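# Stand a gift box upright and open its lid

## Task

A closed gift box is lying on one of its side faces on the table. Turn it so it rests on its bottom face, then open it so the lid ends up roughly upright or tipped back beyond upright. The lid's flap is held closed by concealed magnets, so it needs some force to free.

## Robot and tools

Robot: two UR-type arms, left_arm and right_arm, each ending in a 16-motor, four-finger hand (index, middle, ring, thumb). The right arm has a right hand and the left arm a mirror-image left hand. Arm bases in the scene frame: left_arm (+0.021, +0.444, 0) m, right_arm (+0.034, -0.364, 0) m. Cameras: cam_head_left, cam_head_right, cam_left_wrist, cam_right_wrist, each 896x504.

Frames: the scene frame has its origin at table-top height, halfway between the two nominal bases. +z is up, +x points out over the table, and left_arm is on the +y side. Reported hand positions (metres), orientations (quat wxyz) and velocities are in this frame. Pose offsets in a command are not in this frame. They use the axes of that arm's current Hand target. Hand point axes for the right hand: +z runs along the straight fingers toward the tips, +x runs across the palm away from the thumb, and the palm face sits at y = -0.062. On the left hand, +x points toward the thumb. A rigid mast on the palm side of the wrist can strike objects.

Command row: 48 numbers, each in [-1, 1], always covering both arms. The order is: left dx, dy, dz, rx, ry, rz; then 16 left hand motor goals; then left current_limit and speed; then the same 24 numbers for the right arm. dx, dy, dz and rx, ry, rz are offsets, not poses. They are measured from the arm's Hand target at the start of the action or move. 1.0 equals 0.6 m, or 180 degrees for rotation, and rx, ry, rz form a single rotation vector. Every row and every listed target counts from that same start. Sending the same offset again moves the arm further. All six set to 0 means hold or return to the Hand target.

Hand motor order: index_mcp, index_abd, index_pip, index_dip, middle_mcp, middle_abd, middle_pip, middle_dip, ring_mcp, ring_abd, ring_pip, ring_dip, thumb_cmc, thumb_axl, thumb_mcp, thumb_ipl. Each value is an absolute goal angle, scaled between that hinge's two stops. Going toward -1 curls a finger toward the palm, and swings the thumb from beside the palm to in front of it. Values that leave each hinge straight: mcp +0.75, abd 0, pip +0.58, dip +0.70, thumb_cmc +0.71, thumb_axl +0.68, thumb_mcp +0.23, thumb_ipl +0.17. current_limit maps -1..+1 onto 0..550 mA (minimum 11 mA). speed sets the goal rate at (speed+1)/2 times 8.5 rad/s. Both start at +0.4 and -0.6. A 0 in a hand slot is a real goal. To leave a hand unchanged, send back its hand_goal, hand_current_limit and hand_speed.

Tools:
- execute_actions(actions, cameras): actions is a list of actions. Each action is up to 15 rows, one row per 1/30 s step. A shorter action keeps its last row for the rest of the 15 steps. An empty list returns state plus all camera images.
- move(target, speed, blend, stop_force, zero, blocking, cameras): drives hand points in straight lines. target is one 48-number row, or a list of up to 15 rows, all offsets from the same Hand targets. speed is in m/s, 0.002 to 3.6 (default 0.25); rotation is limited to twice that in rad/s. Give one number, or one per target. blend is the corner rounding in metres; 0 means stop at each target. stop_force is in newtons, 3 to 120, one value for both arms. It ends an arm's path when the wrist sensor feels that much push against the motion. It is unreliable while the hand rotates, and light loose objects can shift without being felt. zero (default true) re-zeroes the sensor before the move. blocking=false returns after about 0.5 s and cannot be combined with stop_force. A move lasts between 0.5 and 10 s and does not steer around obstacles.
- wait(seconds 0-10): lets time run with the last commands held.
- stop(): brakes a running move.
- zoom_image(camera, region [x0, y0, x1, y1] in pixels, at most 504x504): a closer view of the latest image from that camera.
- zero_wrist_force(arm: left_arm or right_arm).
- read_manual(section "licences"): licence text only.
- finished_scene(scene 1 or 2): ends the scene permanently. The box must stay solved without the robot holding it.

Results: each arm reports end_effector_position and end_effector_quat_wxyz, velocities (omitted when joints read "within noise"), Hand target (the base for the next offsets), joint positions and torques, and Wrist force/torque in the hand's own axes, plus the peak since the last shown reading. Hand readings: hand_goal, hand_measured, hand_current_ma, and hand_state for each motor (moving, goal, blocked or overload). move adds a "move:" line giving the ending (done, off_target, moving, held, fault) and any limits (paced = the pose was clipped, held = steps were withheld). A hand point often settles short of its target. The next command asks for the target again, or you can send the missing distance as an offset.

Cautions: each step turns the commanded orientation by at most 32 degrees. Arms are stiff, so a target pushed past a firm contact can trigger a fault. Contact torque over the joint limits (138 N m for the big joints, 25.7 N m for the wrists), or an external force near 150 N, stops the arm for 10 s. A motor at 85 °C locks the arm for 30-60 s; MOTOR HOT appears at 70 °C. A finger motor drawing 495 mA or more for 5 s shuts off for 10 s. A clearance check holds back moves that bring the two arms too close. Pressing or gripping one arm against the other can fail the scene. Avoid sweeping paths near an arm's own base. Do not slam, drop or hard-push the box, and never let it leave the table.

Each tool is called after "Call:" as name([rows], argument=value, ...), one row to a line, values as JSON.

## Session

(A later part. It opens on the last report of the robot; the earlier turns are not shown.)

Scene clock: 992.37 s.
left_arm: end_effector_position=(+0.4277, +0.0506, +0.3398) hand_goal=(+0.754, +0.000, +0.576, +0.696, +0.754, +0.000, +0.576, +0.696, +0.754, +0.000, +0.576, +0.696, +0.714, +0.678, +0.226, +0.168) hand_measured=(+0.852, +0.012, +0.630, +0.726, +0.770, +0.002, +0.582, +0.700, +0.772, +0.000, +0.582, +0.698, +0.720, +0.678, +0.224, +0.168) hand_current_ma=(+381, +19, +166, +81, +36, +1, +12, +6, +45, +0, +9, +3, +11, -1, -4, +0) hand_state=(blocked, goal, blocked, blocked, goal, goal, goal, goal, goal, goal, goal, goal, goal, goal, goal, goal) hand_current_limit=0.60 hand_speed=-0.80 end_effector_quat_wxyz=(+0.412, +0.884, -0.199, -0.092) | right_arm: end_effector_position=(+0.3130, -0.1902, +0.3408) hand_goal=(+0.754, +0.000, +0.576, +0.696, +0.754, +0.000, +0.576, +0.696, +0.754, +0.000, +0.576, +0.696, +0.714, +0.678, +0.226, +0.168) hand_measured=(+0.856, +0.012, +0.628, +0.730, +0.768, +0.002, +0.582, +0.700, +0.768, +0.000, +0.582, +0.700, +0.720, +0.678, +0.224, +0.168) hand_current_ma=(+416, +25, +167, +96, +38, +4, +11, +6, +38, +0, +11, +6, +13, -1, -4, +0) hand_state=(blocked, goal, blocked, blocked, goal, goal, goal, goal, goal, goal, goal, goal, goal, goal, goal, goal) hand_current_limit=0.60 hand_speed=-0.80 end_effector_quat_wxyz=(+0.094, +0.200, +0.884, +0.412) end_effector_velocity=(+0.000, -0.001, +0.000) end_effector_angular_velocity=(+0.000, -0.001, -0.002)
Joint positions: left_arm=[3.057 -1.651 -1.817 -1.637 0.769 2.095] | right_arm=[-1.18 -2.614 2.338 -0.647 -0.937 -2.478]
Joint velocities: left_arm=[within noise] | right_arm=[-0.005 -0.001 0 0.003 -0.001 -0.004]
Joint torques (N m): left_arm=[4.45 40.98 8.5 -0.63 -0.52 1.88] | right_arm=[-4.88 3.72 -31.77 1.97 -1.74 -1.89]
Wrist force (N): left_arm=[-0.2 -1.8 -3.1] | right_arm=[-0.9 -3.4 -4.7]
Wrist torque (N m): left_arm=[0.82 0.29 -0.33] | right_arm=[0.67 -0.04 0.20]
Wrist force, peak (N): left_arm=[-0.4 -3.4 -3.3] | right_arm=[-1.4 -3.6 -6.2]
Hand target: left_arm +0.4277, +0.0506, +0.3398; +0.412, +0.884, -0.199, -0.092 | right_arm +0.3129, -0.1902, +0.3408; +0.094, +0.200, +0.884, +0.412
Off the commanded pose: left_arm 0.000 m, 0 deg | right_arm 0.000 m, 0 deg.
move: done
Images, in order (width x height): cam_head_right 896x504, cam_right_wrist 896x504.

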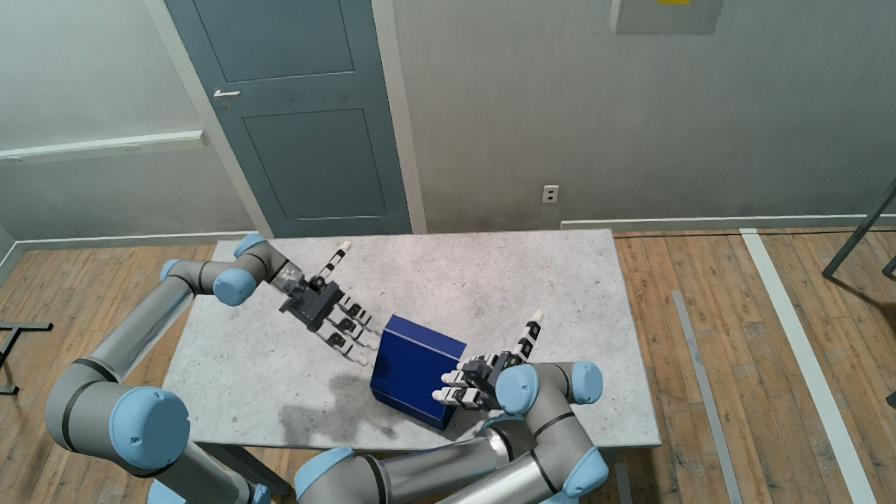

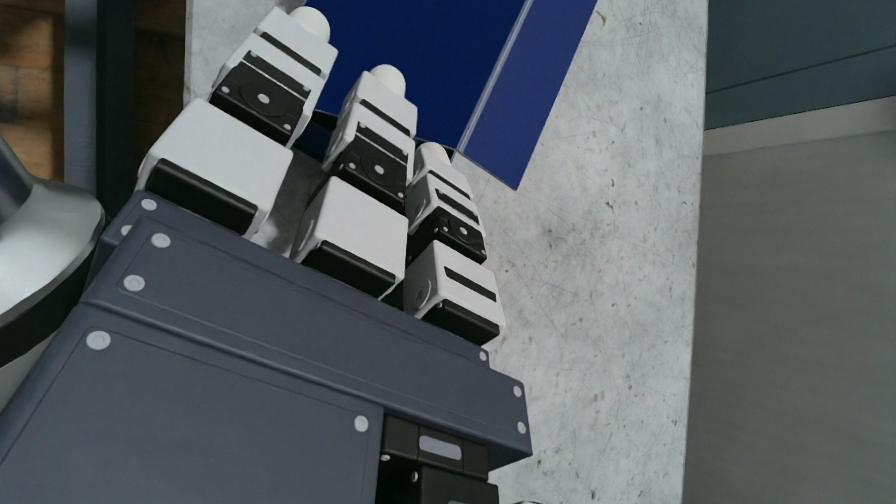

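Call:
move([
  [0,0,0,0,0,0,0.754,0,0.576,0.696,0.754,0,0.576,0.696,0.754,0,0.576,0.696,0.714,0.678,0.226,0.168,0.6,-0.8,0,-0.0536,-0.0638,0,0,0,0.754,0,0.576,0.696,0.754,0,0.576,0.696,0.754,0,0.576,0.696,0.714,0.678,0.226,0.168,0.6,-0.8],
  [0,0,0,0,0,0,0.754,0,0.576,0.696,0.754,0,0.576,0.696,0.754,0,0.576,0.696,0.714,0.678,0.226,0.168,0.6,-0.8,-0.075,-0.1685,0.0326,0,0,0,0.754,0,0.576,0.696,0.754,0,0.576,0.696,0.754,0,0.576,0.696,0.714,0.678,0.226,0.168,0.6,-0.8],
], speed=0.06, cameras=["cam_head_right","cam_head_left","cam_right_wrist","cam_left_wrist"])

Call:
zoom_image(camera="cam_head_right", region=[340, 280, 500, 440])

Call:
zoom_image(camera="cam_right_wrist", region=[200, 0, 700, 280])

Scene clock: 1093.53 s.
left_arm: end_effector_position=(+0.4277, +0.0506, +0.3398) hand_goal=(+0.754, +0.000, +0.576, +0.696, +0.754, +0.000, +0.576, +0.696, +0.754, +0.000, +0.576, +0.696, +0.714, +0.678, +0.226, +0.168) hand_measured=(+0.814, +0.000, +0.608, +0.716, +0.770, +0.002, +0.582, +0.700, +0.772, +0.000, +0.582, +0.698, +0.720, +0.678, +0.224, +0.168) hand_current_ma=(+205, +0, +86, +47, +36, +1, +12, +6, +45, +0, +9, +3, +11, -1, -4, +0) hand_state=(blocked, goal, blocked, goal, goal, goal, goal, goal, goal, goal, goal, goal, goal, goal, goal, goal) hand_current_limit=0.60 hand_speed=-0.80 end_effector_quat_wxyz=(+0.412, +0.884, -0.199, -0.092) | right_arm: end_effector_position=(+0.3000, -0.2187, +0.3410) hand_goal=(+0.754, +0.000, +0.576, +0.696, +0.754, +0.000, +0.576, +0.696, +0.754, +0.000, +0.576, +0.696, +0.714, +0.678, +0.226, +0.168) hand_measured=(+0.770, -0.002, +0.582, +0.700, +0.768, +0.002, +0.582, +0.700, +0.768, +0.000, +0.582, +0.700, +0.720, +0.678, +0.224, +0.168) hand_current_ma=(+43, -3, +10, +6, +38, +3, +11, +6, +38, +0, +10, +6, +13, -1, -4, +0) hand_state=(goal, goal, goal, goal, goal, goal, goal, goal, goal, goal, goal, goal, goal, goal, goal, goal) hand_current_limit=0.60 hand_speed=-0.80 end_effector_quat_wxyz=(+0.090, +0.198, +0.885, +0.412)
Joint positions: left_arm=[3.057 -1.651 -1.817 -1.637 0.769 2.095] | right_arm=[-1.411 -2.603 2.313 -0.52 -1.095 -2.689]
Joint torques (N m): left_arm=[4.22 39.99 10.9 2.68 -0.74 1.33] | right_arm=[7.58 24.93 -13.11 -2.46 3.66 2.35]
Wrist force (N): left_arm=[-0.9 0.3 0.8] | right_arm=[-0.5 -1.3 -0.1]
Wrist torque (N m): left_arm=[0.23 0.16 -0.33] | right_arm=[-0.02 0.18 -0.01]
Wrist force, peak (N): left_arm=[-0.6 -2.8 -2.7] | right_arm=[-1.0 -3.3 -5.2]
Hand target: left_arm +0.4277, +0.0506, +0.3398; +0.412, +0.884, -0.199, -0.092 | right_arm +0.3000, -0.2187, +0.3411; +0.090, +0.198, +0.885, +0.412 (not the last commanded pose)
Off the commanded pose: left_arm 0.000 m, 0 deg | right_arm 0.102 m, 0 deg.
move: held (right_arm; a check stopped the path); path passed 0 of 2 targets; limits=held
pose unreachable (right arm): on one or more control steps of this call, first in action 0 (counted from 0), this arm could not follow its commanded pose, so it was not sent that pose on those steps. It may still have moved: this result reports where it is.
cause: moving toward the commanded pose would bring two parts of the arm too close to each other (joints 3 (elbow) to 6 (wrist 3) lie between them).

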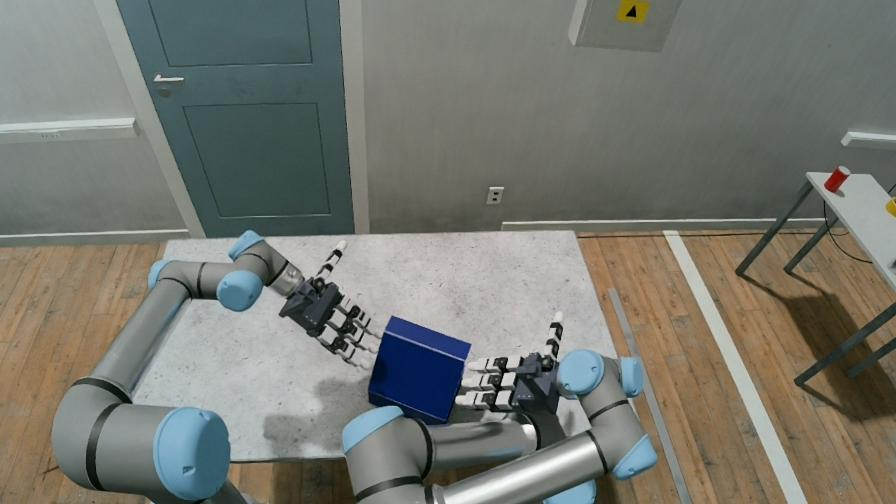

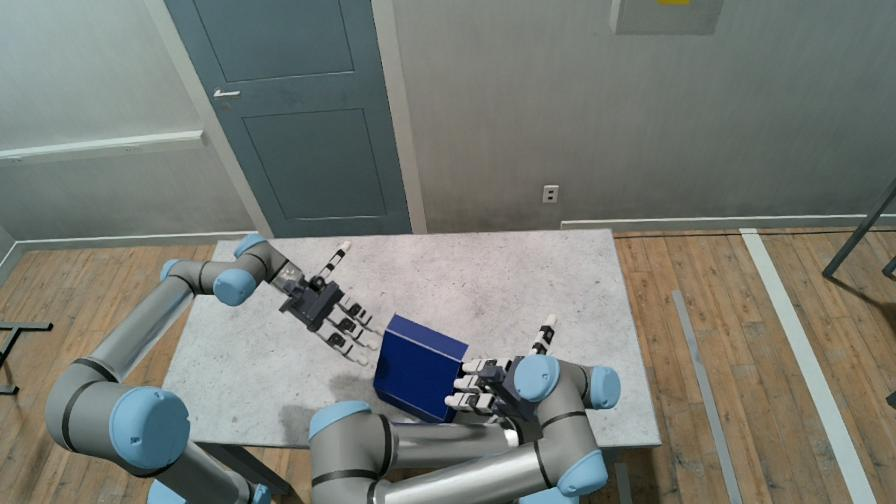

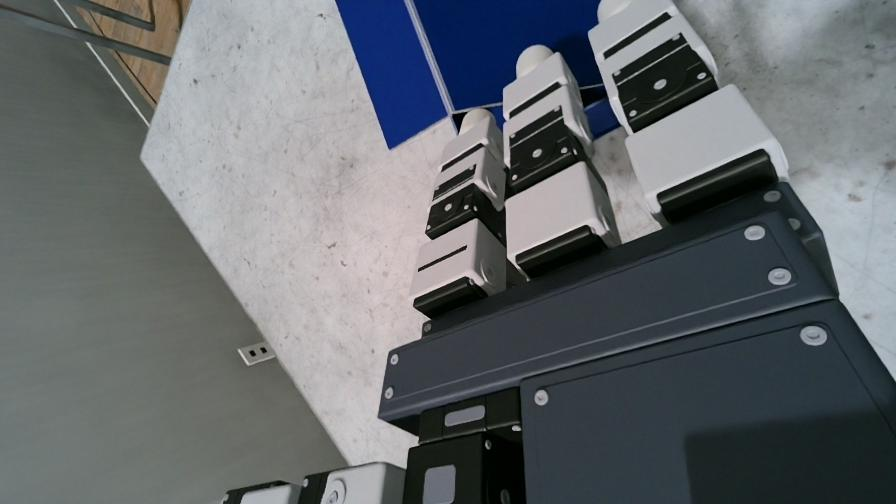

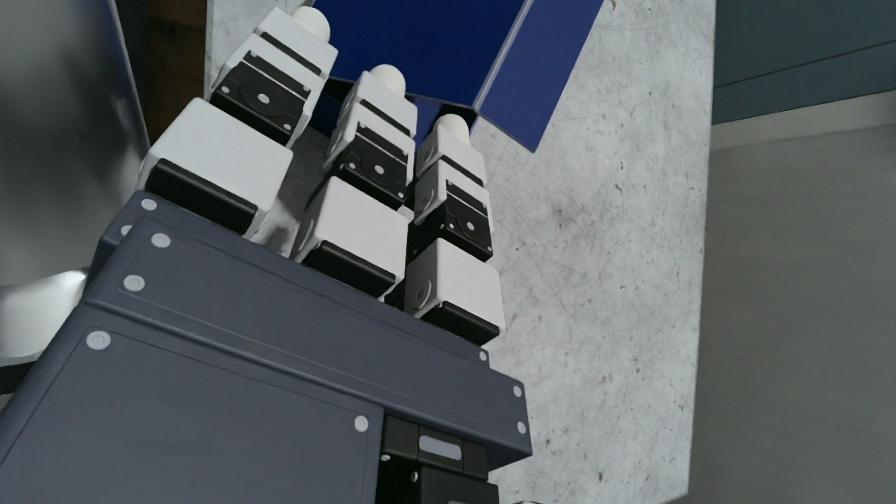

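Scaled by 3.150 from the camera's 896x504 image, which has a finer 1280x720 frame.

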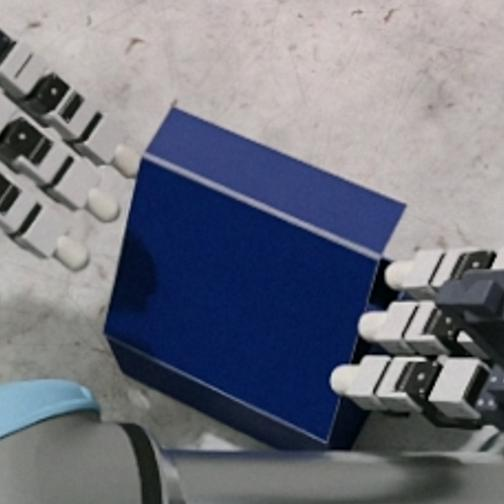

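Scaled by 1.008 from the camera's 896x504 image, which has a finer 1280x720 frame.

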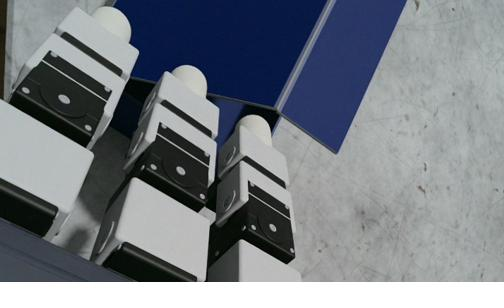

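Call:
move([
  [0,0,0,0,0,0,0.754,0,0.576,0.696,0.754,0,0.576,0.696,0.754,0,0.576,0.696,0.714,0.678,0.226,0.168,0.6,-0.8,-0.1,-0.0161,-0.0192,0,0,0,0.754,0,0.576,0.696,0.754,0,0.576,0.696,0.754,0,0.576,0.696,0.714,0.678,0.226,0.168,0.6,-0.8],
  [0,0,0,0,0,0,0.754,0,0.576,0.696,0.754,0,0.576,0.696,0.754,0,0.576,0.696,0.714,0.678,0.226,0.168,0.6,-0.8,-0.1,-0.131,0.0773,0,0,0,0.754,0,0.576,0.696,0.754,0,0.576,0.696,0.754,0,0.576,0.696,0.714,0.678,0.226,0.168,0.6,-0.8],
], speed=0.06, cameras=["cam_head_right","cam_right_wrist","cam_left_wrist"])

Call:
zoom_image(camera="cam_head_right", region=[340, 280, 500, 440])

Call:
zoom_image(camera="cam_left_wrist", region=[320, 0, 720, 200])

Scene clock: 1110.33 s.
left_arm: end_effector_position=(+0.4277, +0.0506, +0.3398) hand_goal=(+0.754, +0.000, +0.576, +0.696, +0.754, +0.000, +0.576, +0.696, +0.754, +0.000, +0.576, +0.696, +0.714, +0.678, +0.226, +0.168) hand_measured=(+0.814, +0.000, +0.608, +0.716, +0.770, +0.002, +0.582, +0.700, +0.772, +0.000, +0.582, +0.698, +0.720, +0.678, +0.224, +0.168) hand_current_ma=(+205, +0, +86, +47, +36, +1, +12, +6, +45, +0, +9, +3, +11, -1, -4, +0) hand_state=(blocked, goal, blocked, goal, goal, goal, goal, goal, goal, goal, goal, goal, goal, goal, goal, goal) hand_current_limit=0.60 hand_speed=-0.80 end_effector_quat_wxyz=(+0.412, +0.884, -0.199, -0.092) | right_arm: end_effector_position=(+0.3473, -0.2576, +0.2716) hand_goal=(+0.754, +0.000, +0.576, +0.696, +0.754, +0.000, +0.576, +0.696, +0.754, +0.000, +0.576, +0.696, +0.714, +0.678, +0.226, +0.168) hand_measured=(+0.770, -0.002, +0.582, +0.700, +0.768, +0.002, +0.582, +0.700, +0.768, +0.000, +0.582, +0.700, +0.720, +0.678, +0.224, +0.168) hand_current_ma=(+43, -3, +10, +6, +38, +3, +11, +6, +38, +0, +10, +6, +13, -1, -4, +0) hand_state=(goal, goal, goal, goal, goal, goal, goal, goal, goal, goal, goal, goal, goal, goal, goal, goal) hand_current_limit=0.60 hand_speed=-0.80 end_effector_quat_wxyz=(+0.090, +0.198, +0.885, +0.412)
Joint positions: left_arm=[3.057 -1.651 -1.817 -1.637 0.769 2.095] | right_arm=[-1.158 -2.351 2.48 -1.061 -0.931 -2.46]
Joint torques (N m): left_arm=[5.87 40.81 25.78 4.17 -1.1 -0.76] | right_arm=[3.09 -3.26 -33.17 1.01 0.99 1.23]
Wrist force (N): left_arm=[-0.8 0.8 0.5] | right_arm=[-0.2 -0.9 -0.8]
Wrist torque (N m): left_arm=[0.24 0.17 -0.33] | right_arm=[0.11 0.14 0.17]
Wrist force, peak (N): left_arm=[-1.0 0.0 1.1] | right_arm=[-0.2 -2.4 0.4]
Hand target: left_arm +0.4277, +0.0506, +0.3398; +0.412, +0.884, -0.199, -0.092 | right_arm +0.3473, -0.2576, +0.2718; +0.090, +0.198, +0.885, +0.412 (not the last commanded pose)
Off the commanded pose: left_arm 0.000 m, 0 deg | right_arm 0.021 m, 0 deg.
move: held (right_arm; a check stopped the path); path passed 1 of 2 targets; limits=held
pose unreachable (right arm): on one or more control steps of this call, first in action 0 (counted from 0), this arm could not follow its commanded pose, so it was not sent that pose on those steps. It may still have moved: this result reports where it is.
cause: moving toward the commanded pose would bring two parts of the arm too close to each other (joints 3 (elbow) to 6 (wrist 3) lie between them).
Images, in order (width x height): cam_head_right 896x504, cam_left_wrist 896x504, cam_right_wrist 896x504.

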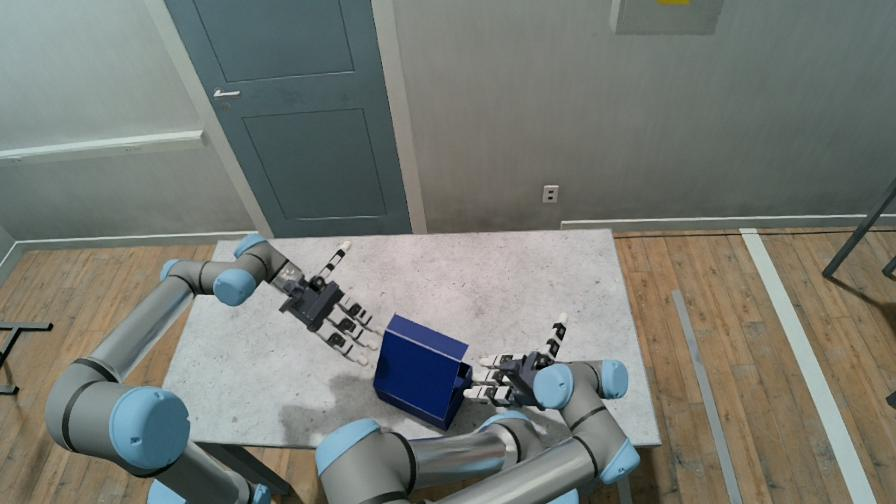

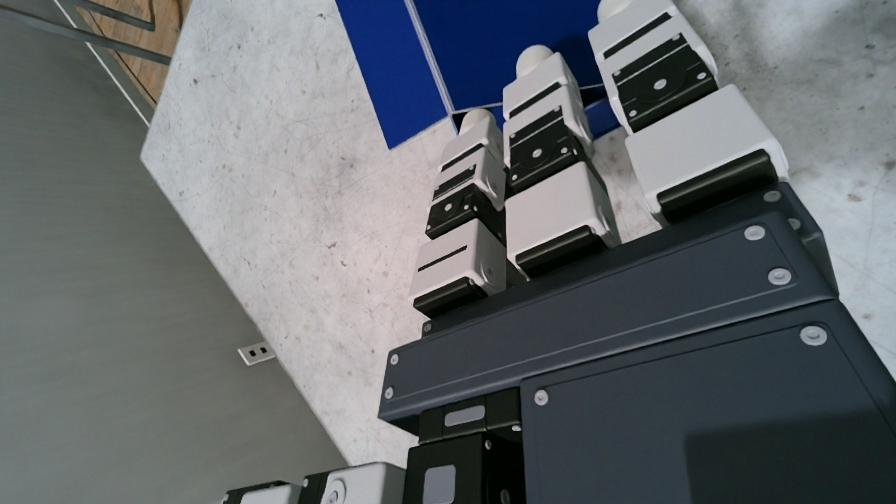

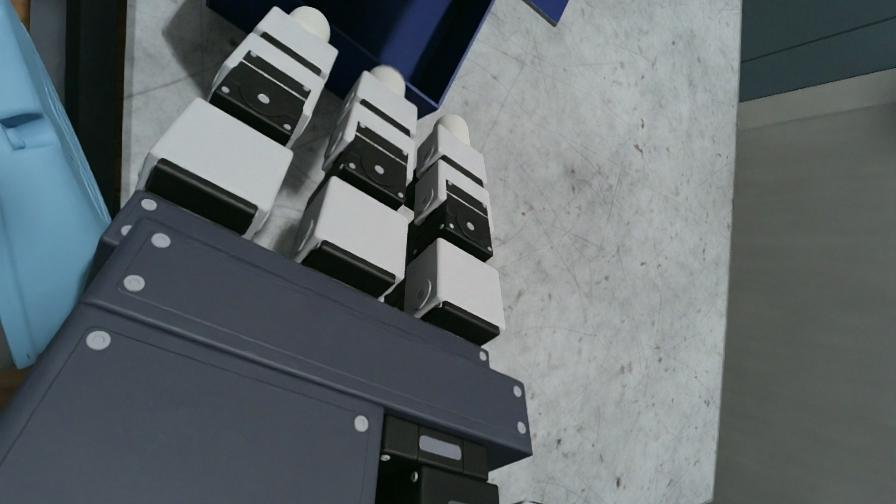

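Scaled by 3.150 from the camera's 896x504 image, which has a finer 1280x720 frame.

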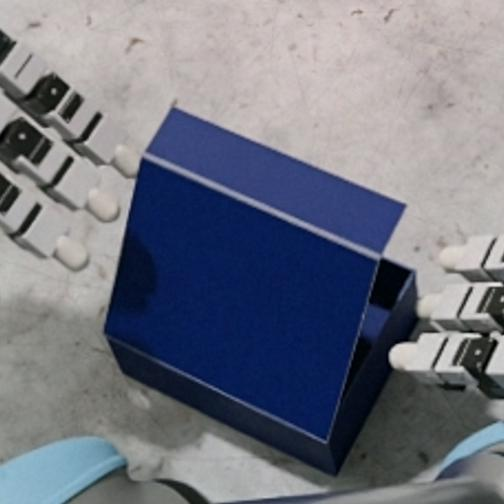

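Scaled by 1.260 from the camera's 896x504 image, which has a finer 1280x720 frame.

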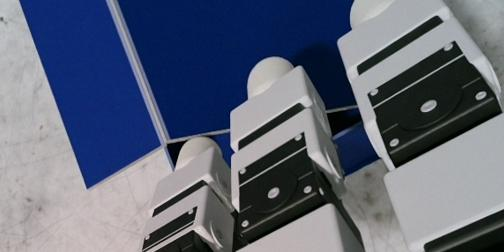

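Call:
move([
  [0,0,0,0,0,0,0.754,0,0.576,0.696,0.754,0,0.576,0.696,0.754,0,0.576,0.696,0.714,0.678,0.226,0.168,0.6,-0.8,0,0.0153,0.096,0,0,0,0.754,0,0.576,0.696,0.754,0,0.576,0.696,0.754,0,0.576,0.696,0.714,0.678,0.226,0.168,0.6,-0.8],
  [0,0,0,0,0,0,0.754,0,0.576,0.696,0.754,0,0.576,0.696,0.754,0,0.576,0.696,0.714,0.678,0.226,0.168,0.6,-0.8,0,0.0007,0.1952,0,0,0,0.754,0,0.576,0.696,0.754,0,0.576,0.696,0.754,0,0.576,0.696,0.714,0.678,0.226,0.168,0.6,-0.8],
], speed=0.03, stop_force=5, cameras=["cam_head_right","cam_right_wrist"])

Call:
zoom_image(camera="cam_head_right", region=[340, 280, 500, 440])

Scene clock: 1136.23 s.
left_arm: end_effector_position=(+0.4277, +0.0506, +0.3398) hand_goal=(+0.754, +0.000, +0.576, +0.696, +0.754, +0.000, +0.576, +0.696, +0.754, +0.000, +0.576, +0.696, +0.714, +0.678, +0.226, +0.168) hand_measured=(+0.814, +0.006, +0.608, +0.716, +0.770, +0.002, +0.582, +0.700, +0.772, +0.000, +0.582, +0.698, +0.720, +0.678, +0.224, +0.168) hand_current_ma=(+202, +7, +83, +45, +36, +1, +12, +6, +45, +0, +9, +3, +11, -1, -4, +0) hand_state=(blocked, goal, blocked, goal, goal, goal, goal, goal, goal, goal, goal, goal, goal, goal, goal, goal) hand_current_limit=0.60 hand_speed=-0.80 end_effector_quat_wxyz=(+0.412, +0.884, -0.199, -0.092) | right_arm: end_effector_position=(+0.3780, -0.1899, +0.2137) hand_goal=(+0.754, +0.000, +0.576, +0.696, +0.754, +0.000, +0.576, +0.696, +0.754, +0.000, +0.576, +0.696, +0.714, +0.678, +0.226, +0.168) hand_measured=(+0.742, -0.018, +0.566, +0.690, +0.764, +0.002, +0.582, +0.700, +0.762, +0.002, +0.586, +0.700, +0.720, +0.678, +0.224, +0.168) hand_current_ma=(-29, -39, -20, -9, +24, +3, +12, +6, +18, +3, +21, +6, +13, -1, -4, +0) hand_state=(goal, goal, goal, goal, goal, goal, goal, goal, goal, goal, goal, goal, goal, goal, goal, goal) hand_current_limit=0.60 hand_speed=-0.80 end_effector_quat_wxyz=(+0.090, +0.198, +0.884, +0.413)
Joint positions: left_arm=[3.057 -1.651 -1.817 -1.637 0.769 2.095] | right_arm=[-0.787 -2.248 2.679 -1.657 -0.751 -2.021]
Joint torques (N m): left_arm=[2.21 38.01 29.63 -0.18 -1.63 -0.76] | right_arm=[-6.25 -5.74 -33.37 -0.02 -1.64 -1.85]
Wrist force (N): left_arm=[-0.7 0.3 0.6] | right_arm=[-0.5 -0.2 -0.9]
Wrist torque (N m): left_arm=[0.24 0.20 -0.32] | right_arm=[0.08 0.29 0.15]
Wrist force, peak (N): left_arm=[-0.4 -1.5 -2.4] | right_arm=[-0.2 4.9 -14.8]
Hand target: left_arm +0.4277, +0.0506, +0.3398; +0.412, +0.884, -0.199, -0.092 | right_arm +0.3780, -0.1899, +0.2137; +0.090, +0.198, +0.884, +0.413 (not the last commanded pose)
Off the commanded pose: left_arm 0.000 m, 0 deg | right_arm 0.023 m, 0 deg.
move: contact (right_arm); path passed 1 of 2 targets
Images, in order (width x height): cam_head_right 896x504, cam_right_wrist 896x504.

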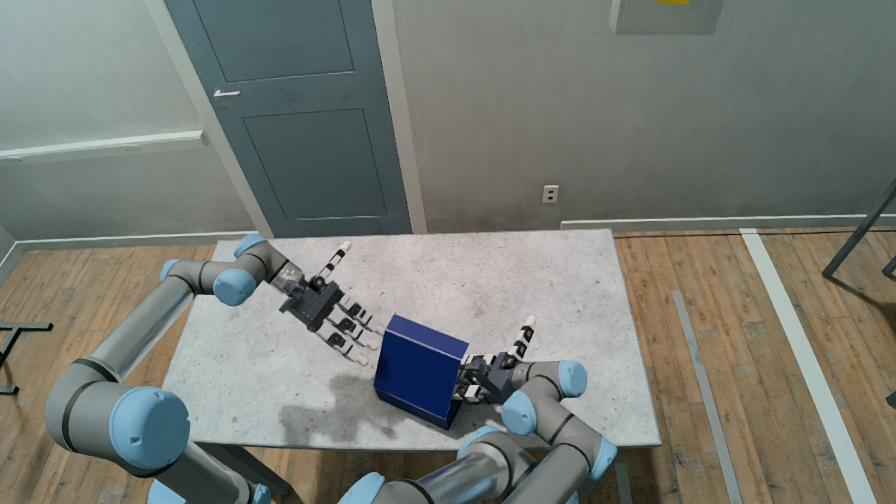

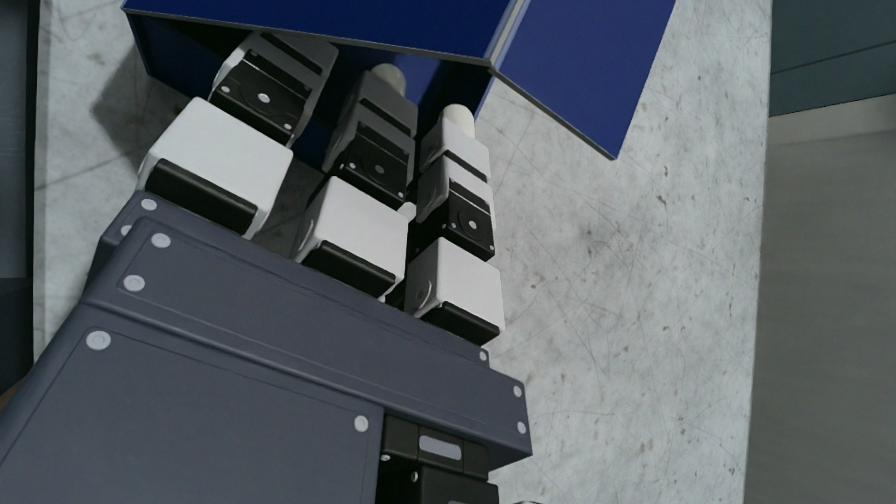

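Scaled by 3.150 from the camera's 896x504 image, which has a finer 1280x720 frame.

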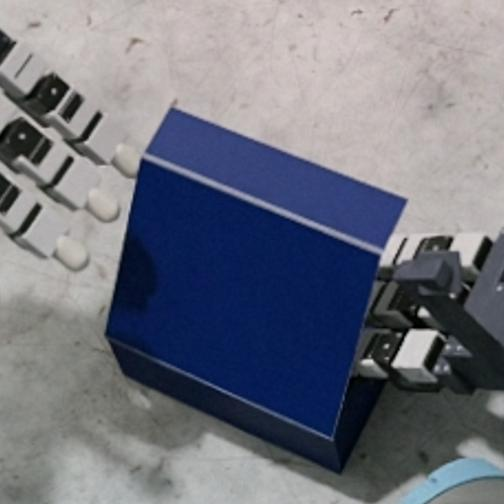

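Call:
move([
  [0,0.0161,0.0191,0,0,0,0.754,0,0.576,0.696,0.754,0,0.576,0.696,0.754,0,0.576,0.696,0.714,0.678,0.226,0.168,0.75,-0.8,0,0,0,0,0,0,0.754,0,0.576,0.696,0.754,0,0.576,0.696,0.754,0,0.576,0.696,0.714,0.678,0.226,0.168,0.75,-0.8],
  [-0.1,0.0225,0.0137,0,0,0,0.754,0,0.576,0.696,0.754,0,0.576,0.696,0.754,0,0.576,0.696,0.714,0.678,0.226,0.168,0.75,-0.8,0,0,0,0,0,0,0.754,0,0.576,0.696,0.754,0,0.576,0.696,0.754,0,0.576,0.696,0.714,0.678,0.226,0.168,0.75,-0.8],
], speed=0.03, blend=[0.01,0], cameras=["cam_head_right","cam_right_wrist","cam_left_wrist"])

Call:
zoom_image(camera="cam_head_right", region=[340, 280, 500, 440])

Scene clock: 1161.53 s.
left_arm: end_effector_position=(+0.3671, +0.0627, +0.3448) hand_goal=(+0.754, +0.000, +0.576, +0.696, +0.754, +0.000, +0.576, +0.696, +0.754, +0.000, +0.576, +0.696, +0.714, +0.678, +0.226, +0.168) hand_measured=(+0.790, +0.012, +0.588, +0.696, +0.770, +0.002, +0.582, +0.700, +0.772, +0.000, +0.582, +0.698, +0.720, +0.678, +0.224, +0.168) hand_current_ma=(+108, +22, +22, -1, +36, +1, +12, +6, +45, +0, +9, +3, +11, -1, -4, +0) hand_state=(blocked, goal, goal, goal, goal, goal, goal, goal, goal, goal, goal, goal, goal, goal, goal, goal) hand_current_limit=0.75 hand_speed=-0.80 end_effector_quat_wxyz=(+0.412, +0.884, -0.199, -0.092) | right_arm: end_effector_position=(+0.3780, -0.1899, +0.2137) hand_goal=(+0.754, +0.000, +0.576, +0.696, +0.754, +0.000, +0.576, +0.696, +0.754, +0.000, +0.576, +0.696, +0.714, +0.678, +0.226, +0.168) hand_measured=(+0.744, -0.024, +0.566, +0.690, +0.766, +0.000, +0.582, +0.700, +0.764, +0.000, +0.592, +0.700, +0.720, +0.678, +0.224, +0.168) hand_current_ma=(-26, -52, -20, -9, +27, -1, +12, +6, +23, +0, +39, +6, +13, -1, -4, +0) hand_state=(goal, blocked, goal, goal, goal, goal, goal, goal, goal, goal, goal, goal, goal, goal, goal, goal) hand_current_limit=0.75 hand_speed=-0.80 end_effector_quat_wxyz=(+0.090, +0.198, +0.884, +0.413)
Joint positions: left_arm=[3.072 -1.499 -1.953 -1.668 0.776 2.115] | right_arm=[-0.787 -2.248 2.679 -1.657 -0.751 -2.021]
Joint torques (N m): left_arm=[5.47 33.34 6.84 -0.67 0.6 1.82] | right_arm=[2.63 4.45 -12.2 -0.76 0.3 -1.86]
Wrist force (N): left_arm=[0.4 1.4 -3.6] | right_arm=[-0.7 2.7 -6.9]
Wrist torque (N m): left_arm=[0.50 0.22 -0.23] | right_arm=[0.56 0.80 0.21]
Wrist force, peak (N): left_arm=[1.6 -2.7 -8.8] | right_arm=[0.1 4.7 -16.8]
Hand target: left_arm +0.3670, +0.0627, +0.3448; +0.412, +0.884, -0.199, -0.092 | right_arm +0.3780, -0.1899, +0.2137; +0.090, +0.198, +0.884, +0.413
Off the commanded pose: left_arm 0.000 m, 0 deg | right_arm 0.000 m, 0 deg.
move: done; blend cut to 0 m at target 1
Images, in order (width x height): cam_head_right 896x504, cam_left_wrist 896x504, cam_right_wrist 896x504.

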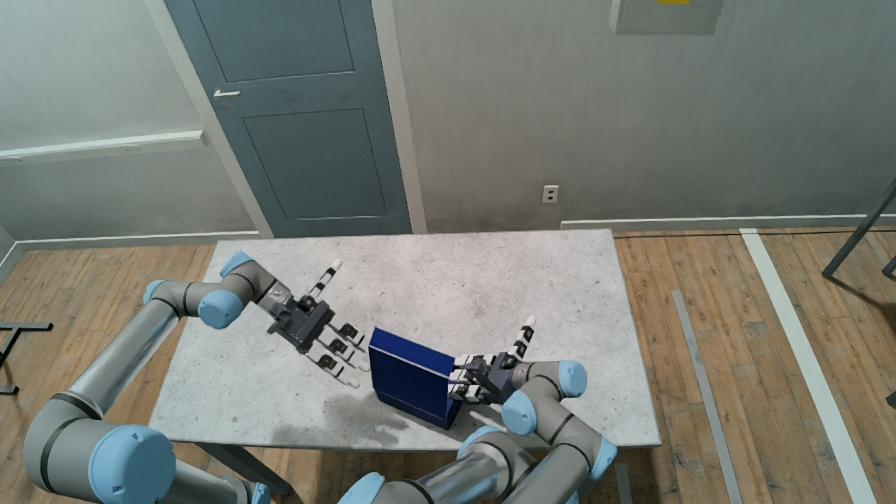

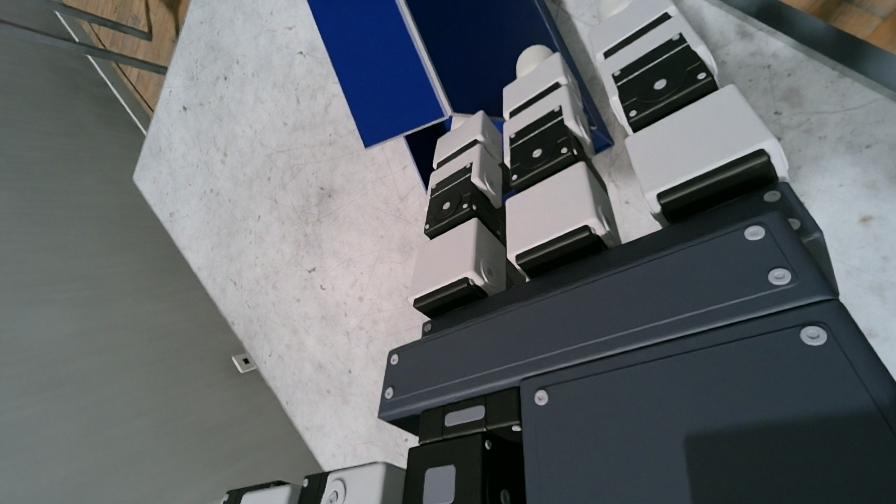

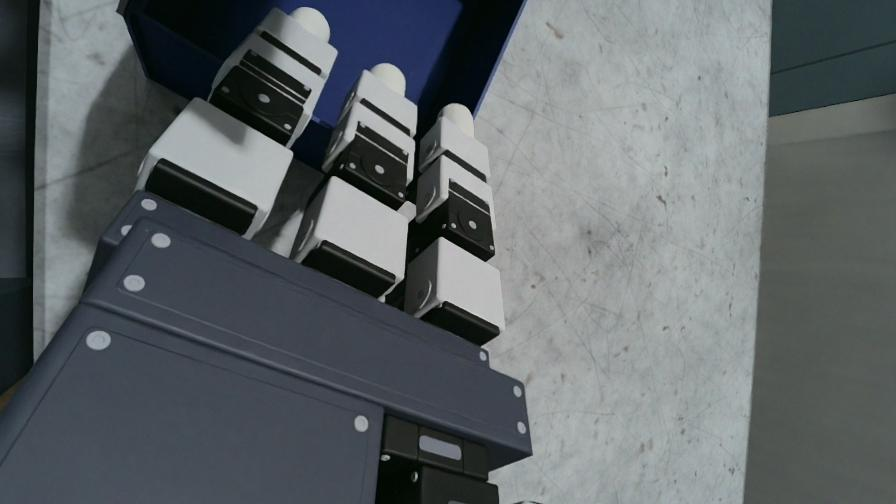

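Scaled by 3.150 from the camera's 896x504 image, which has a finer 1280x720 frame.

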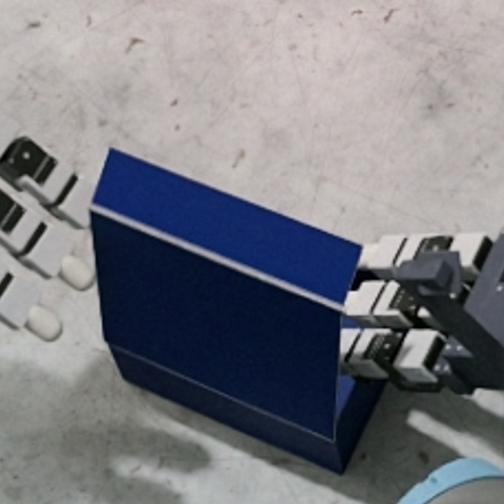

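Call:
move(target=[-0.1,-0.003,0.003,0,0,0,0.754,0,0.576,0.696,0.754,0,0.576,0.696,0.754,0,0.576,0.696,0.714,0.678,0.226,0.168,0.75,-0.8,0,0,0,0,0,0,0.754,0,0.576,0.696,0.754,0,0.576,0.696,0.754,0,0.576,0.696,0.714,0.678,0.226,0.168,0.75,-0.8], speed=0.03, cameras=["cam_head_right","cam_left_wrist"])

Call:
zoom_image(camera="cam_head_right", region=[340, 280, 500, 440])

Scene clock: 1175.40 s.
left_arm: end_effector_position=(+0.3128, +0.0881, +0.3422) hand_goal=(+0.754, +0.000, +0.576, +0.696, +0.754, +0.000, +0.576, +0.696, +0.754, +0.000, +0.576, +0.696, +0.714, +0.678, +0.226, +0.168) hand_measured=(+0.780, +0.002, +0.584, +0.696, +0.770, +0.002, +0.582, +0.700, +0.772, +0.000, +0.582, +0.698, +0.720, +0.678, +0.224, +0.168) hand_current_ma=(+69, +3, +13, +0, +36, +1, +12, +6, +45, +0, +9, +3, +11, -1, -4, +0) hand_state=(blocked, goal, goal, goal, goal, goal, goal, goal, goal, goal, goal, goal, goal, goal, goal, goal) hand_current_limit=0.75 hand_speed=-0.80 end_effector_quat_wxyz=(+0.412, +0.884, -0.199, -0.092) | right_arm: end_effector_position=(+0.3780, -0.1899, +0.2137) hand_goal=(+0.754, +0.000, +0.576, +0.696, +0.754, +0.000, +0.576, +0.696, +0.754, +0.000, +0.576, +0.696, +0.714, +0.678, +0.226, +0.168) hand_measured=(+0.744, -0.024, +0.566, +0.690, +0.766, +0.000, +0.582, +0.700, +0.764, +0.000, +0.592, +0.700, +0.720, +0.678, +0.224, +0.168) hand_current_ma=(-26, -52, -20, -9, +27, -1, +12, +6, +23, +0, +39, +6, +13, -1, -4, +0) hand_state=(goal, blocked, goal, goal, goal, goal, goal, goal, goal, goal, goal, goal, goal, goal, goal, goal) hand_current_limit=0.75 hand_speed=-0.80 end_effector_quat_wxyz=(+0.090, +0.198, +0.884, +0.413)
Joint positions: left_arm=[3.13 -1.345 -2.075 -1.751 0.8 2.189] | right_arm=[-0.787 -2.248 2.679 -1.657 -0.751 -2.021]
Joint torques (N m): left_arm=[7.66 25.81 8.08 -0.3 0.48 2.09] | right_arm=[2.28 19.29 -12.57 -2.2 3.19 -1.64]
Wrist force (N): left_arm=[-0.8 0.9 0.6] | right_arm=[-0.4 1.6 -6.1]
Wrist torque (N m): left_arm=[0.15 0.13 -0.28] | right_arm=[0.54 0.79 0.22]
Wrist force, peak (N): left_arm=[0.6 1.2 -4.3] | right_arm=[-0.7 2.6 -7.1]
Hand target: left_arm +0.3127, +0.0882, +0.3422; +0.412, +0.884, -0.199, -0.092 | right_arm +0.3780, -0.1899, +0.2137; +0.090, +0.198, +0.884, +0.413
Off the commanded pose: left_arm 0.000 m, 0 deg | right_arm 0.000 m, 0 deg.
move: done
Images, in order (width x height): cam_head_right 896x504, cam_left_wrist 896x504.

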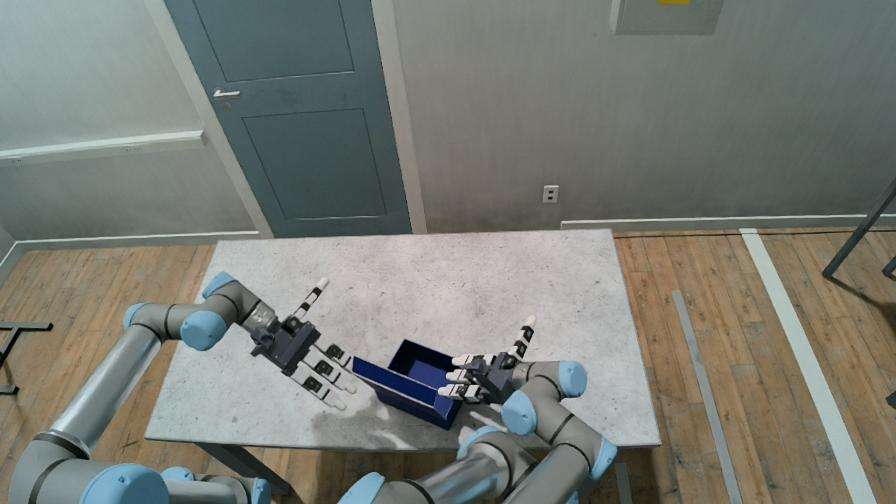

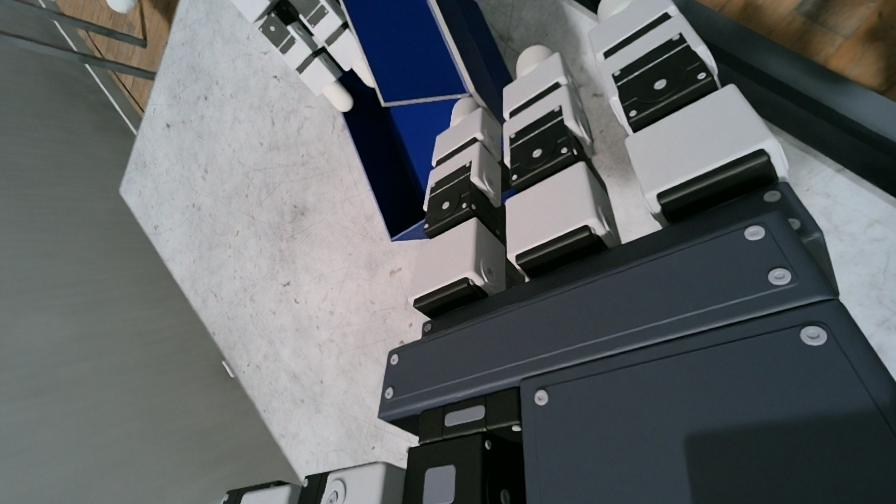

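Scaled by 3.150 from the camera's 896x504 image, which has a finer 1280x720 frame.

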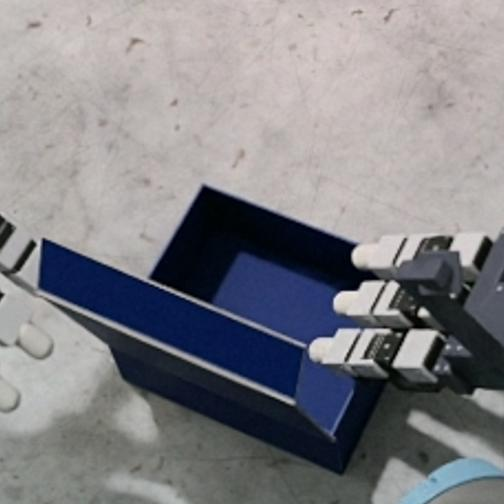

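Call:
move([
  [0.012,0,0,0,0,0,0.754,0,0.576,0.696,0.754,0,0.576,0.696,0.754,0,0.576,0.696,0.714,0.678,0.226,0.168,0.75,-0.8,0,0,0,0,0,0,0.754,0,0.576,0.696,0.754,0,0.576,0.696,0.754,0,0.576,0.696,0.714,0.678,0.226,0.168,0.75,-0.8],
  [0.012,-0.1,-0.12,0,0,0,0.754,0,0.576,0.696,0.754,0,0.576,0.696,0.754,0,0.576,0.696,0.714,0.678,0.226,0.168,0.75,-0.8,0,0,0,0,0,0,0.754,0,0.576,0.696,0.754,0,0.576,0.696,0.754,0,0.576,0.696,0.714,0.678,0.226,0.168,0.75,-0.8],
], speed=0.04, cameras=["cam_head_right"])

Call:
zoom_image(camera="cam_head_right", region=[340, 280, 500, 440])

Scene clock: 1193.17 s.
left_arm: end_effector_position=(+0.3592, +0.1697, +0.3425) hand_goal=(+0.754, +0.000, +0.576, +0.696, +0.754, +0.000, +0.576, +0.696, +0.754, +0.000, +0.576, +0.696, +0.714, +0.678, +0.226, +0.168) hand_measured=(+0.770, +0.002, +0.582, +0.696, +0.770, -0.002, +0.582, +0.700, +0.772, +0.000, +0.582, +0.698, +0.720, +0.678, +0.224, +0.168) hand_current_ma=(+36, +1, +9, +0, +36, -2, +11, +5, +44, +0, +9, +3, +11, -1, -4, +0) hand_state=(goal, goal, goal, goal, goal, goal, goal, goal, goal, goal, goal, goal, goal, goal, goal, goal) hand_current_limit=0.75 hand_speed=-0.80 end_effector_quat_wxyz=(+0.412, +0.884, -0.199, -0.092) | right_arm: end_effector_position=(+0.3780, -0.1899, +0.2137) hand_goal=(+0.754, +0.000, +0.576, +0.696, +0.754, +0.000, +0.576, +0.696, +0.754, +0.000, +0.576, +0.696, +0.714, +0.678, +0.226, +0.168) hand_measured=(+0.744, -0.022, +0.568, +0.690, +0.766, +0.000, +0.582, +0.700, +0.762, +0.000, +0.582, +0.700, +0.720, +0.678, +0.224, +0.168) hand_current_ma=(-21, -47, -18, -9, +27, -1, +11, +6, +20, +1, +11, +6, +13, -1, -4, +0) hand_state=(goal, blocked, goal, goal, goal, goal, goal, goal, goal, goal, goal, goal, goal, goal, goal, goal) hand_current_limit=0.75 hand_speed=-0.80 end_effector_quat_wxyz=(+0.090, +0.198, +0.884, +0.413)
Joint positions: left_arm=[3.331 -1.423 -1.978 -1.922 0.903 2.419] | right_arm=[-0.787 -2.248 2.679 -1.657 -0.751 -2.021]
Joint torques (N m): left_arm=[6.03 2.24 30.88 -0.79 0.61 1.79] | right_arm=[2.19 17.98 -19.44 -2.6 3.1 -1.54]
Wrist force (N): left_arm=[-0.6 1.4 0.7] | right_arm=[-0.4 0.2 -0.5]
Wrist torque (N m): left_arm=[0.14 0.07 -0.28] | right_arm=[0.03 0.27 0.17]
Wrist force, peak (N): left_arm=[-1.0 1.4 1.1] | right_arm=[-0.6 2.6 -7.1]
Hand target: left_arm +0.3593, +0.1698, +0.3425; +0.412, +0.884, -0.199, -0.092 | right_arm +0.3780, -0.1899, +0.2137; +0.090, +0.198, +0.884, +0.413
Off the commanded pose: left_arm 0.000 m, 0 deg | right_arm 0.000 m, 0 deg.
move: done
Images, in order (width x height): cam_head_right 896x504.

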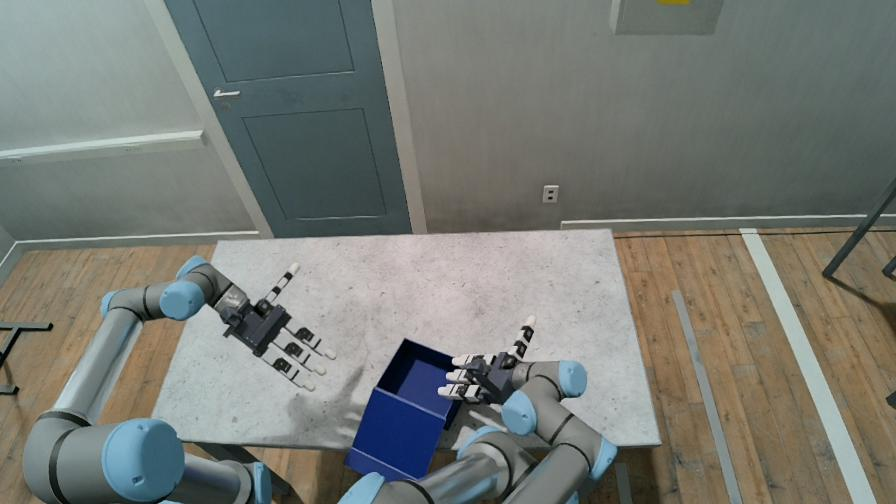

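Scaled by 3.150 from the camera's 896x504 image, which has a finer 1280x720 frame.

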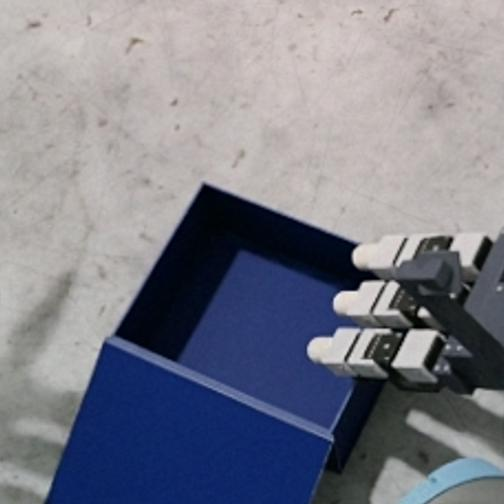

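Call:
move(target=[0,0,0,0,0,0,0.754,0,0.576,0.696,0.754,0,0.576,0.696,0.754,0,0.576,0.696,0.714,0.678,0.226,0.168,0.6,-0.8,0.005,0.14,-0.16,0,0,0,0.754,0,0.576,0.696,0.754,0,0.576,0.696,0.754,0,0.576,0.696,0.714,0.678,0.226,0.168,0.6,-0.8], speed=0.06, cameras=["cam_head_left"])

Scene clock: 1207.00 s.
left_arm: end_effector_position=(+0.3593, +0.1698, +0.3425) hand_goal=(+0.754, +0.000, +0.576, +0.696, +0.754, +0.000, +0.576, +0.696, +0.754, +0.000, +0.576, +0.696, +0.714, +0.678, +0.226, +0.168) hand_measured=(+0.770, +0.002, +0.582, +0.696, +0.770, -0.002, +0.582, +0.700, +0.772, +0.000, +0.582, +0.698, +0.720, +0.678, +0.224, +0.168) hand_current_ma=(+36, +1, +9, +0, +36, -2, +11, +5, +44, +0, +9, +3, +11, -1, -4, +0) hand_state=(goal, goal, goal, goal, goal, goal, goal, goal, goal, goal, goal, goal, goal, goal, goal, goal) hand_current_limit=0.60 hand_speed=-0.80 end_effector_quat_wxyz=(+0.412, +0.884, -0.199, -0.092) | right_arm: end_effector_position=(+0.3675, -0.2066, +0.3397) hand_goal=(+0.754, +0.000, +0.576, +0.696, +0.754, +0.000, +0.576, +0.696, +0.754, +0.000, +0.576, +0.696, +0.714, +0.678, +0.226, +0.168) hand_measured=(+0.758, -0.004, +0.576, +0.694, +0.766, +0.000, +0.582, +0.700, +0.762, +0.000, +0.582, +0.700, +0.720, +0.678, +0.224, +0.168) hand_current_ma=(+8, -4, -1, -4, +27, -1, +11, +6, +20, +1, +11, +6, +13, -1, -4, +0) hand_state=(goal, goal, goal, goal, goal, goal, goal, goal, goal, goal, goal, goal, goal, goal, goal, goal) hand_current_limit=0.60 hand_speed=-0.80 end_effector_quat_wxyz=(+0.090, +0.198, +0.884, +0.413)
Joint positions: left_arm=[3.331 -1.423 -1.978 -1.923 0.903 2.419] | right_arm=[-0.894 -2.381 2.356 -1.1 -0.793 -2.163]
Joint torques (N m): left_arm=[7.68 2.58 30.39 -0.59 0.77 1.79] | right_arm=[-5.94 -3.11 -35.09 0.39 -1.65 -1.75]
Wrist force (N): left_arm=[-0.5 1.6 0.3] | right_arm=[-0.4 -1.1 -0.5]
Wrist torque (N m): left_arm=[0.20 0.05 -0.28] | right_arm=[0.00 0.22 0.17]
Wrist force, peak (N): left_arm=[-0.7 1.7 0.5] | right_arm=[-1.0 -1.3 -0.2]
Hand target: left_arm +0.3593, +0.1698, +0.3425; +0.412, +0.884, -0.199, -0.092 | right_arm +0.3675, -0.2066, +0.3398; +0.090, +0.198, +0.884, +0.413
Off the commanded pose: left_arm 0.000 m, 0 deg | right_arm 0.000 m, 0 deg.
move: done
Images, in order (width x height): cam_head_left 896x504.

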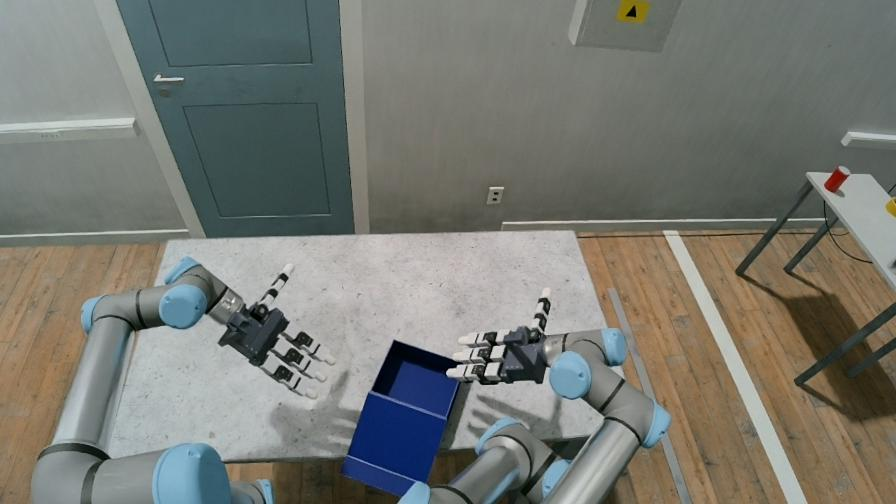

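Call:
finished_scene(scene=1)

The scene is finished: the task was done.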